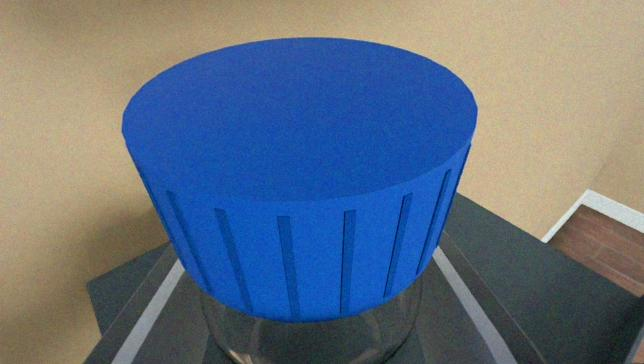

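move(target={"side": "left", "x": 0.397, "y": -0.406, "z": 1.2285, "quat_wxyz": [0.3284, 0.2660, -0.5704, -0.7043]})

move(target={"side": "left", "x": 0.397, "y": -0.406, "z": 1.2245, "quat_wxyz": [0.3284, 0.2660, -0.5704, -0.7043]}, cameras=["head_camera"])

Scene clock: 75.33 s.
Joint torques (N m): left_arm=[-28.68 9.94 5.97 -5.18 -1.33 -1 0.22] | right_arm=[-8.74 -14.36 -9.81 0.15 1.51 0.63 0.11]
External joint torques (N m): left_arm=[-2.25 1.16 -0.99 -0.2 -0.24 -0.18 0.21] | right_arm=[0.21 -1.46 -0.11 0.17 0.22 -0.03 0.12]
Wrist force (N): left_arm=[1.9 -5.3 -0.4] | right_arm=[2.6 6.1 -0.4]
Wrist torque (N m): left_arm=[0.02 0.23 -0.12] | right_arm=[-0.19 0.06 -0.11]
Wrist force, peak (N): left_arm=[1.7 -7.9 -0.6] | right_arm=[3.5 6.9 -0.6]
move: done
base_odometry: x=+3.315 y=+0.484 heading=+0.188
lidar_m: 0.52 0.55 0.78 1.32 2.08 3.02 5.32 2.97 2.42 1.77 0.71 0.54
base_status: not commanded
joint_positions: torso_squat_rad=+0.350 torso_shift_rad=+0.000 torso_pitch_rad=+0.000 torso_yaw_rad=-0.800 left_shoulder_pitch_rad=-1.236 left_shoulder_roll_rad=+0.460 left_shoulder_yaw_rad=-0.776 left_elbow_rad=-0.852 left_forearm_roll_rad=-0.015 left_wrist_pitch_rad=+0.716 left_hand_roll_rad=-0.414 left_gripper_m=+0.055 right_shoulder_pitch_rad=+0.126 right_shoulder_roll_rad=-1.771 right_shoulder_yaw_rad=+0.185 right_elbow_rad=-2.425 right_forearm_roll_rad=+0.234 right_wrist_pitch_rad=+0.824 right_hand_roll_rad=-0.348 right_gripper_m=+0.055 head_pan_rad=+0.350 head_tilt_rad=+0.400
joint_status: all done
wheel_motors_off: 0
motor_effort: left_wheel=-2(3) right_wheel=+1(2)
chest: x=-0.2280 y=-0.0002 z=+1.2475 quat_wxyz=(+0.921, +0.000, +0.000, -0.389) (m; base frame)
left_hand: x=+0.3968 y=-0.4057 z=+1.2286 quat_wxyz=(+0.328, +0.266, -0.570, -0.705) (m; base frame)
left_hand_status: reached (checked arc, planned for 0.1 s): 0 mm and 0.1 deg off.
right_hand: x=-0.1662 y=-0.5509 z=+1.2495 quat_wxyz=(+0.700, -0.608, -0.245, +0.283) (m; base frame)
pictures: none

Scene clock: 75.87 s.
Joint torques (N m): left_arm=[-26.73 8.89 5.15 -4.42 -0.91 -0.65 0.47] | right_arm=[-8.92 -14.04 -9.56 -0.11 1.5 0.72 0.09]
External joint torques (N m): left_arm=[-0.3 0.14 -1.74 0.58 0.17 0.15 0.45] | right_arm=[0.04 -1.15 0.13 -0.09 0.21 0.05 0.09]
Wrist force (N): left_arm=[2.5 -2.5 0.3] | right_arm=[2.3 5.4 -0.2]
Wrist torque (N m): left_arm=[0.01 0.23 -0.07] | right_arm=[-0.10 -0.03 -0.15]
Wrist force, peak (N): left_arm=[2.0 -5.2 -0.1] | right_arm=[3.2 6.3 -0.3]
move: done
base_odometry: x=+3.315 y=+0.484 heading=+0.188
lidar_m: 0.52 0.55 0.78 1.32 2.08 3.01 5.32 2.97 2.41 1.77 0.72 0.53
base_status: not commanded
joint_positions: torso_squat_rad=+0.350 torso_shift_rad=+0.000 torso_pitch_rad=+0.000 torso_yaw_rad=-0.800 left_shoulder_pitch_rad=-1.232 left_shoulder_roll_rad=+0.455 left_shoulder_yaw_rad=-0.777 left_elbow_rad=-0.843 left_forearm_roll_rad=-0.027 left_wrist_pitch_rad=+0.708 left_hand_roll_rad=-0.404 left_gripper_m=+0.055 right_shoulder_pitch_rad=+0.126 right_shoulder_roll_rad=-1.771 right_shoulder_yaw_rad=+0.185 right_elbow_rad=-2.425 right_forearm_roll_rad=+0.234 right_wrist_pitch_rad=+0.824 right_hand_roll_rad=-0.348 right_gripper_m=+0.055 head_pan_rad=+0.350 head_tilt_rad=+0.400
joint_status: all done
wheel_motors_off: 0
motor_effort: left_wheel=-3(3) right_wheel=+1(2)
chest: x=-0.2280 y=-0.0002 z=+1.2475 quat_wxyz=(+0.921, +0.000, +0.000, -0.389) (m; base frame)
left_hand: x=+0.3969 y=-0.4059 z=+1.2251 quat_wxyz=(+0.328, +0.266, -0.571, -0.704) (m; base frame)
left_hand_status: reached (checked arc, planned for 0.1 s): 1 mm and 0.0 deg off.
right_hand: x=-0.1662 y=-0.5509 z=+1.2495 quat_wxyz=(+0.700, -0.608, -0.245, +0.283) (m; base frame)
pictures: head_camera
camera_calibration:
head_camera: T_world_to_cam=[[-0.45869, -0.888238, 0.0252291, -0.143557], [-0.326494, 0.142061, -0.934463, 1.34403], [0.826441, -0.436866, -0.355167, 0.625878], [0, 0, 0, 1]] pos_world=[-0.144283, -0.045022, 1.48186]

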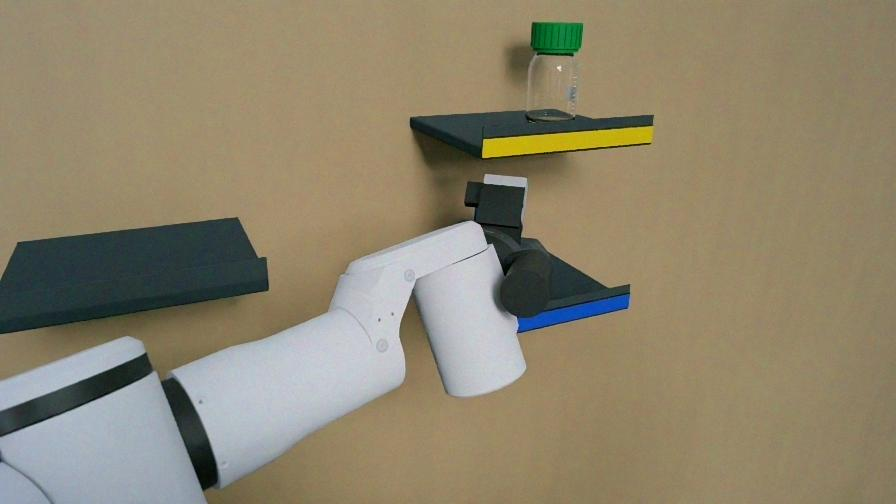

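move(joints={"left_gripper_m": 0.1})

move(target={"side": "left", "x": 0.343, "y": -0.361, "z": 1.2285, "quat_wxyz": [0.3284, 0.2660, -0.5704, -0.7043]})

move(target={"side": "left", "x": 0.25, "y": -0.23, "z": 1.25, "quat_wxyz": [0.3284, 0.2660, -0.5704, -0.7043]}, cameras=["left_wrist_camera", "head_camera"])

move(joints={"torso_yaw_rad": 0.0, "head_pan_rad": 0.35, "head_tilt_rad": 0.4}, min_time_s=1.2, cameras=["head_camera"])

Scene clock: 77.87 s.
Joint torques (N m): left_arm=[-26.47 8.89 5.55 -4.26 -0.77 -0.88 0.39] | right_arm=[-9 -13.9 -9.7 -0.04 1.53 0.82 0.14]
External joint torques (N m): left_arm=[-0.04 0.14 -1.34 0.74 0.31 -0.07 0.37] | right_arm=[-0.05 -1 0 -0.03 0.24 0.16 0.15]
Wrist force (N): left_arm=[1.9 -3.8 -0.3] | right_arm=[2.6 5.4 -0.9]
Wrist torque (N m): left_arm=[0.04 0.24 -0.10] | right_arm=[-0.11 0.02 -0.13]
Wrist force, peak (N): left_arm=[1.7 -4.1 -0.2] | right_arm=[3.3 6.7 0.2]
move: done
base_odometry: x=+3.315 y=+0.484 heading=+0.188
lidar_m: 0.52 0.55 0.78 1.31 2.08 3.01 5.32 2.97 2.42 1.76 0.72 0.53
base_status: not commanded
joint_positions: torso_squat_rad=+0.350 torso_shift_rad=+0.000 torso_pitch_rad=+0.000 torso_yaw_rad=-0.800 left_shoulder_pitch_rad=-1.232 left_shoulder_roll_rad=+0.455 left_shoulder_yaw_rad=-0.777 left_elbow_rad=-0.843 left_forearm_roll_rad=-0.027 left_wrist_pitch_rad=+0.708 left_hand_roll_rad=-0.404 left_gripper_m=+0.100 right_shoulder_pitch_rad=+0.126 right_shoulder_roll_rad=-1.771 right_shoulder_yaw_rad=+0.185 right_elbow_rad=-2.425 right_forearm_roll_rad=+0.234 right_wrist_pitch_rad=+0.824 right_hand_roll_rad=-0.348 right_gripper_m=+0.055 head_pan_rad=+0.350 head_tilt_rad=+0.400
joint_status: all done
wheel_motors_off: 0
motor_effort: left_wheel=-2(3) right_wheel=+0(2)
chest: x=-0.2280 y=-0.0002 z=+1.2475 quat_wxyz=(+0.921, +0.000, +0.000, -0.389) (m; base frame)
left_hand: x=+0.3969 y=-0.4059 z=+1.2251 quat_wxyz=(+0.328, +0.266, -0.571, -0.704) (m; base frame)
right_hand: x=-0.1662 y=-0.5509 z=+1.2495 quat_wxyz=(+0.700, -0.608, -0.245, +0.283) (m; base frame)
pictures: none

Scene clock: 80.03 s.
Joint torques (N m): left_arm=[-24.63 8.38 9.68 -5.25 -1.51 -1.13 0.49] | right_arm=[-8.74 -13.92 -9.1 -0.24 1.6 0.74 0.13]
External joint torques (N m): left_arm=[-1.18 0.7 -0.23 -0.64 0.01 -0.38 0.48] | right_arm=[0.21 -1.02 0.59 -0.22 0.31 0.08 0.14]
Wrist force (N): left_arm=[1.8 -3.7 -0.3] | right_arm=[2.8 6.5 -0.8]
Wrist torque (N m): left_arm=[0.02 0.22 -0.11] | right_arm=[-0.24 0.03 -0.14]
Wrist force, peak (N): left_arm=[2.9 -4.2 0.3] | right_arm=[2.5 7.0 -0.4]
move: done
base_odometry: x=+3.315 y=+0.484 heading=+0.188
lidar_m: 0.51 0.55 0.79 1.32 2.08 3.01 5.32 2.96 2.42 1.76 0.72 0.54
base_status: not commanded
joint_positions: torso_squat_rad=+0.350 torso_shift_rad=+0.000 torso_pitch_rad=+0.000 torso_yaw_rad=-0.800 left_shoulder_pitch_rad=-1.048 left_shoulder_roll_rad=+0.619 left_shoulder_yaw_rad=-0.776 left_elbow_rad=-1.422 left_forearm_roll_rad=-0.041 left_wrist_pitch_rad=+1.045 left_hand_roll_rad=-0.375 left_gripper_m=+0.100 right_shoulder_pitch_rad=+0.126 right_shoulder_roll_rad=-1.771 right_shoulder_yaw_rad=+0.185 right_elbow_rad=-2.425 right_forearm_roll_rad=+0.234 right_wrist_pitch_rad=+0.824 right_hand_roll_rad=-0.348 right_gripper_m=+0.055 head_pan_rad=+0.350 head_tilt_rad=+0.400
joint_status: all done
wheel_motors_off: 0
motor_effort: left_wheel=-2(3) right_wheel=+0(2)
chest: x=-0.2280 y=-0.0002 z=+1.2475 quat_wxyz=(+0.921, +0.000, +0.000, -0.389) (m; base frame)
left_hand: x=+0.3433 y=-0.3612 z=+1.2286 quat_wxyz=(+0.328, +0.266, -0.570, -0.704) (m; base frame)
left_hand_status: reached (checked arc, planned for 0.9 s): 0 mm and 0.0 deg off.
right_hand: x=-0.1662 y=-0.5509 z=+1.2495 quat_wxyz=(+0.700, -0.608, -0.245, +0.283) (m; base frame)
pictures: none

Scene clock: 81.73 s.
Joint torques (N m): left_arm=[-17.99 7.66 10.51 -3.7 -1.84 -0.84 0.42] | right_arm=[-9.02 -13.98 -9.93 -0.11 1.36 0.63 0.2]
External joint torques (N m): left_arm=[-1.49 0.57 0.57 -0.54 0.03 -0.18 0.41] | right_arm=[-0.07 -1.09 -0.24 -0.09 0.07 -0.03 0.21]
Wrist force (N): left_arm=[1.6 -3.5 -0.2] | right_arm=[2.5 6.5 -1.1]
Wrist torque (N m): left_arm=[0.01 0.20 -0.10] | right_arm=[-0.24 0.03 -0.14]
Wrist force, peak (N): left_arm=[2.1 -4.6 0.4] | right_arm=[3.5 6.7 -0.1]
move: done
base_odometry: x=+3.315 y=+0.484 heading=+0.188
lidar_m: 0.52 0.55 0.78 1.32 2.08 3.01 5.32 2.97 2.42 1.77 0.71 0.54
base_status: not commanded
joint_positions: torso_squat_rad=+0.350 torso_shift_rad=+0.000 torso_pitch_rad=+0.000 torso_yaw_rad=-0.800 left_shoulder_pitch_rad=-0.799 left_shoulder_roll_rad=+0.908 left_shoulder_yaw_rad=-0.721 left_elbow_rad=-2.269 left_forearm_roll_rad=-0.013 left_wrist_pitch_rad=+1.529 left_hand_roll_rad=-0.328 left_gripper_m=+0.100 right_shoulder_pitch_rad=+0.126 right_shoulder_roll_rad=-1.771 right_shoulder_yaw_rad=+0.185 right_elbow_rad=-2.425 right_forearm_roll_rad=+0.234 right_wrist_pitch_rad=+0.824 right_hand_roll_rad=-0.348 right_gripper_m=+0.055 head_pan_rad=+0.350 head_tilt_rad=+0.400
joint_status: all done
wheel_motors_off: 0
motor_effort: left_wheel=-2(2) right_wheel=+1(2)
chest: x=-0.2281 y=-0.0002 z=+1.2475 quat_wxyz=(+0.921, +0.000, +0.000, -0.389) (m; base frame)
left_hand: x=+0.2501 y=-0.2301 z=+1.2500 quat_wxyz=(+0.328, +0.266, -0.570, -0.704) (m; base frame)
left_hand_status: reached (checked arc, planned for 1.1 s): 0 mm and 0.0 deg off.
right_hand: x=-0.1662 y=-0.5509 z=+1.2495 quat_wxyz=(+0.700, -0.608, -0.245, +0.283) (m; base frame)
pictures: head_camera, left_wrist_camera
camera_calibration:
head_camera: T_world_to_cam=[[-0.458693, -0.888237, 0.0252289, -0.143603], [-0.326417, 0.142021, -0.934496, 1.34405], [0.82647, -0.436882, -0.355079, 0.625836], [0, 0, 0, 1]] pos_world=[-0.144383, -0.0450219, 1.48186]
left_wrist_camera: T_world_to_cam=[[-0.670141, -0.742231, 0.00208485, -0.0068528], [-0.476638, 0.428188, -0.76777, 1.20463], [0.56897, -0.515508, -0.640722, 0.614202], [0, 0, 0, 1]] pos_world=[0.22012, -0.20427, 1.31843]

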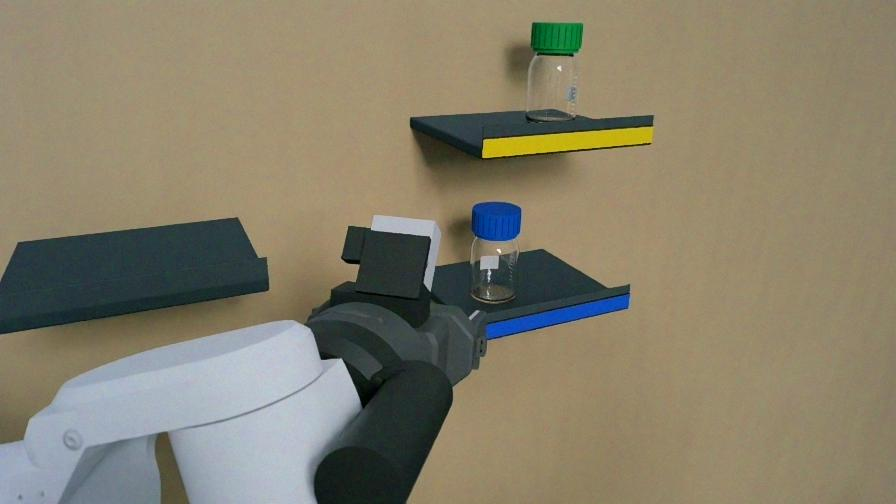

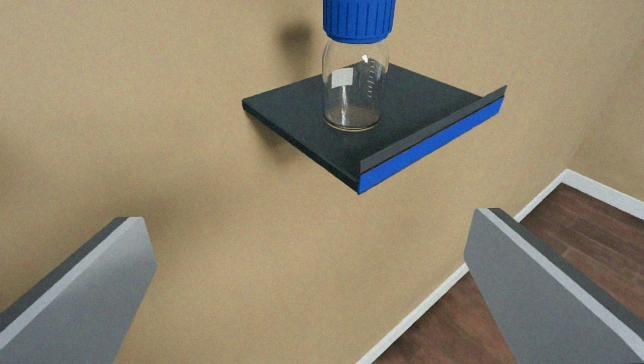

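Scene clock: 83.67 s.
Joint torques (N m): left_arm=[-17.36 7.27 10.34 -3.62 -1.7 -0.87 0.54] | right_arm=[-9.1 -14.4 -9.47 0.02 1.55 0.86 0.19]
External joint torques (N m): left_arm=[-0.87 0.16 0.4 -0.47 0.16 -0.21 0.52] | right_arm=[-0.14 -1.5 0.23 0.05 0.26 0.2 0.19]
Wrist force (N): left_arm=[1.7 -3.9 0.2] | right_arm=[3.3 6.0 -0.5]
Wrist torque (N m): left_arm=[0.05 0.22 -0.09] | right_arm=[-0.13 0.06 -0.14]
Wrist force, peak (N): left_arm=[2.6 -4.0 -0.3] | right_arm=[3.4 6.9 -0.7]
move: done
base_odometry: x=+3.315 y=+0.484 heading=+0.188
lidar_m: 0.52 0.55 0.78 1.31 2.08 3.01 5.32 2.98 2.42 1.77 0.72 0.53
base_status: not commanded
joint_positions: torso_squat_rad=+0.350 torso_shift_rad=+0.000 torso_pitch_rad=+0.000 torso_yaw_rad=+0.000 left_shoulder_pitch_rad=-0.799 left_shoulder_roll_rad=+0.908 left_shoulder_yaw_rad=-0.721 left_elbow_rad=-2.269 left_forearm_roll_rad=-0.013 left_wrist_pitch_rad=+1.529 left_hand_roll_rad=-0.328 left_gripper_m=+0.100 right_shoulder_pitch_rad=+0.126 right_shoulder_roll_rad=-1.771 right_shoulder_yaw_rad=+0.185 right_elbow_rad=-2.425 right_forearm_roll_rad=+0.234 right_wrist_pitch_rad=+0.824 right_hand_roll_rad=-0.348 right_gripper_m=+0.055 head_pan_rad=+0.350 head_tilt_rad=+0.400
joint_status: all done
wheel_motors_off: 0
motor_effort: left_wheel=+0(5) right_wheel=-1(6)
chest: x=-0.2280 y=-0.0002 z=+1.2475 quat_wxyz=(+1.000, +0.000, +0.000, +0.000) (m; base frame)
left_hand: x=+0.2700 y=+0.1827 z=+1.2503 quat_wxyz=(+0.577, +0.467, -0.422, -0.521) (m; base frame)
right_hand: x=+0.2102 y=-0.3395 z=+1.2496 quat_wxyz=(+0.535, -0.464, -0.462, +0.534) (m; base frame)
pictures: head_camera
camera_calibration:
head_camera: T_world_to_cam=[[0.317663, -0.94787, 0.0251565, 0.0334694], [-0.329021, -0.135071, -0.934613, 1.34354], [0.889289, 0.288615, -0.354776, 0.639859], [0, 0, 0, 1]] pos_world=[-0.137599, 0.0285246, 1.48186]

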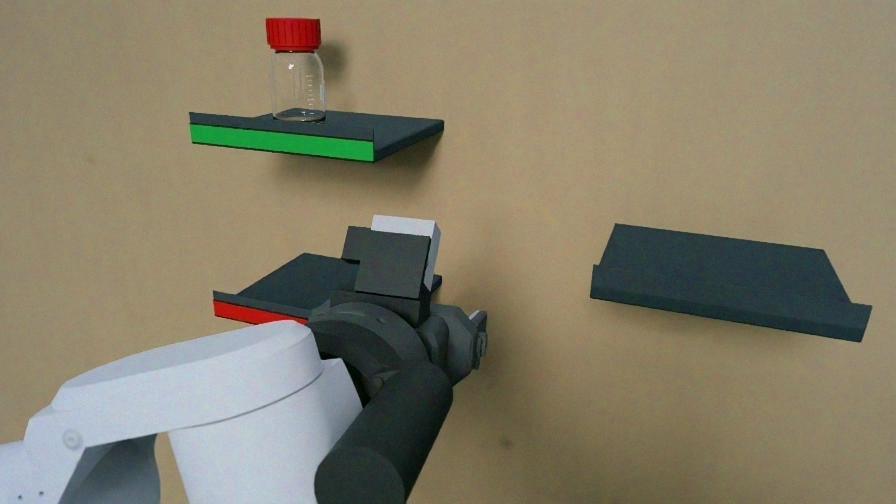

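move(target={"side": "left", "x": 0.265, "y": 0.27, "z": 1.35, "quat_wxyz": [0.5337, 0.4639, -0.4639, -0.5337]})

move(target={"side": "left", "x": 0.31, "y": 0.372, "z": 1.42, "quat_wxyz": [0.5337, 0.4639, -0.4639, -0.5337]}, cameras=["left_wrist_camera", "head_camera"])

Scene clock: 86.87 s.
Joint torques (N m): left_arm=[-13.82 11.26 10.13 -0.23 -1.74 -0.55 0.06] | right_arm=[-9.2 -14.18 -9.38 -0.06 1.47 0.68 0.13]
External joint torques (N m): left_arm=[0.03 0.28 -0.56 -0.61 -0.1 0.18 0.05] | right_arm=[-0.24 -1.28 0.31 -0.04 0.18 0.02 0.14]
Wrist force (N): left_arm=[1.6 -3.6 -0.1] | right_arm=[2.4 5.8 -0.4]
Wrist torque (N m): left_arm=[0.02 0.19 0.03] | right_arm=[-0.11 0.01 -0.14]
Wrist force, peak (N): left_arm=[2.4 -4.7 -0.2] | right_arm=[3.1 6.9 -1.3]
move: done
base_odometry: x=+3.315 y=+0.484 heading=+0.188
lidar_m: 0.52 0.55 0.78 1.32 2.07 3.02 5.32 2.98 2.41 1.77 0.72 0.53
base_status: not commanded
joint_positions: torso_squat_rad=+0.350 torso_shift_rad=+0.000 torso_pitch_rad=+0.000 torso_yaw_rad=+0.000 left_shoulder_pitch_rad=-0.680 left_shoulder_roll_rad=+1.376 left_shoulder_yaw_rad=-0.361 left_elbow_rad=-2.299 left_forearm_roll_rad=+0.409 left_wrist_pitch_rad=+1.130 left_hand_roll_rad=-0.362 left_gripper_m=+0.100 right_shoulder_pitch_rad=+0.126 right_shoulder_roll_rad=-1.771 right_shoulder_yaw_rad=+0.185 right_elbow_rad=-2.425 right_forearm_roll_rad=+0.234 right_wrist_pitch_rad=+0.824 right_hand_roll_rad=-0.348 right_gripper_m=+0.055 head_pan_rad=+0.350 head_tilt_rad=+0.400
joint_status: all done
wheel_motors_off: 0
motor_effort: left_wheel=+0(1) right_wheel=-2(2)
chest: x=-0.2280 y=-0.0002 z=+1.2475 quat_wxyz=(+1.000, +0.000, +0.000, +0.000) (m; base frame)
left_hand: x=+0.2649 y=+0.2701 z=+1.3504 quat_wxyz=(+0.534, +0.464, -0.464, -0.533) (m; base frame)
left_hand_status: reached (checked arc, planned for 0.8 s): 0 mm and 0.1 deg off.
right_hand: x=+0.2102 y=-0.3395 z=+1.2496 quat_wxyz=(+0.535, -0.464, -0.462, +0.534) (m; base frame)
pictures: none

Scene clock: 88.13 s.
Joint torques (N m): left_arm=[-15.24 14.25 11.32 0.79 -1.19 -1.23 0.64] | right_arm=[-9 -15.07 -9.09 0.08 1.5 0.81 0.09]
External joint torques (N m): left_arm=[-0.73 0.37 -0.34 -0.3 -0.24 0.09 0.63] | right_arm=[-0.04 -2.17 0.6 0.1 0.21 0.15 0.09]
Wrist force (N): left_arm=[1.4 -4.0 0.5] | right_arm=[2.9 5.5 0.3]
Wrist torque (N m): left_arm=[0.05 0.16 0.04] | right_arm=[-0.12 -0.02 -0.14]
Wrist force, peak (N): left_arm=[2.5 -5.9 0.3] | right_arm=[3.4 6.9 0.2]
move: done
base_odometry: x=+3.315 y=+0.484 heading=+0.188
lidar_m: 0.52 0.55 0.79 1.31 2.08 3.01 5.31 2.98 2.41 1.77 0.72 0.53
base_status: not commanded
joint_positions: torso_squat_rad=+0.350 torso_shift_rad=+0.000 torso_pitch_rad=+0.000 torso_yaw_rad=+0.000 left_shoulder_pitch_rad=-0.732 left_shoulder_roll_rad=+1.549 left_shoulder_yaw_rad=-0.288 left_elbow_rad=-1.870 left_forearm_roll_rad=+0.826 left_wrist_pitch_rad=+0.759 left_hand_roll_rad=-0.705 left_gripper_m=+0.100 right_shoulder_pitch_rad=+0.126 right_shoulder_roll_rad=-1.771 right_shoulder_yaw_rad=+0.185 right_elbow_rad=-2.425 right_forearm_roll_rad=+0.234 right_wrist_pitch_rad=+0.824 right_hand_roll_rad=-0.348 right_gripper_m=+0.055 head_pan_rad=+0.350 head_tilt_rad=+0.400
joint_status: all done
wheel_motors_off: 0
motor_effort: left_wheel=-1(1) right_wheel=-1(2)
chest: x=-0.2280 y=-0.0002 z=+1.2475 quat_wxyz=(+1.000, +0.000, +0.000, +0.000) (m; base frame)
left_hand: x=+0.3097 y=+0.3719 z=+1.4204 quat_wxyz=(+0.533, +0.465, -0.465, -0.532) (m; base frame)
left_hand_status: reached (checked arc, planned for 0.8 s): 1 mm and 0.3 deg off.
right_hand: x=+0.2102 y=-0.3396 z=+1.2496 quat_wxyz=(+0.535, -0.464, -0.462, +0.534) (m; base frame)
pictures: head_camera, left_wrist_camera
camera_calibration:
head_camera: T_world_to_cam=[[0.317633, -0.94788, 0.0251696, 0.0334461], [-0.328908, -0.135035, -0.934658, 1.34362], [0.889342, 0.2886, -0.354657, 0.63969], [0, 0, 0, 1]] pos_world=[-0.137599, 0.0285246, 1.48186]
left_wrist_camera: T_world_to_cam=[[-0.0353127, -0.999376, 0.000292588, 0.381093], [-0.581683, 0.0203156, -0.813162, 1.35493], [0.812649, -0.0288852, -0.582037, 0.660061], [0, 0, 0, 1]] pos_world=[0.265198, 0.372396, 1.48584]

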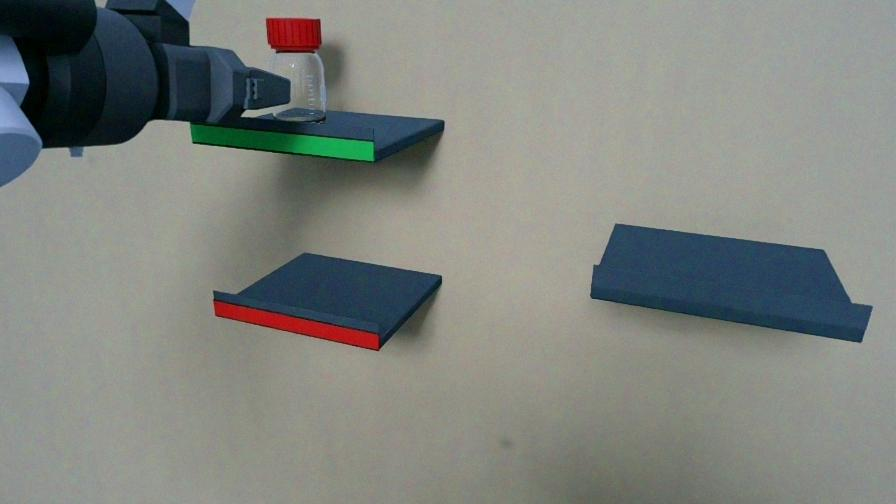

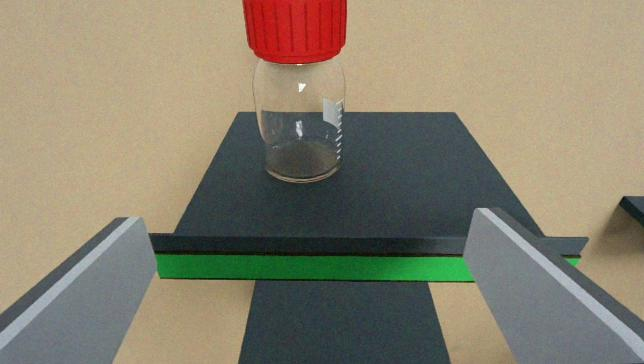

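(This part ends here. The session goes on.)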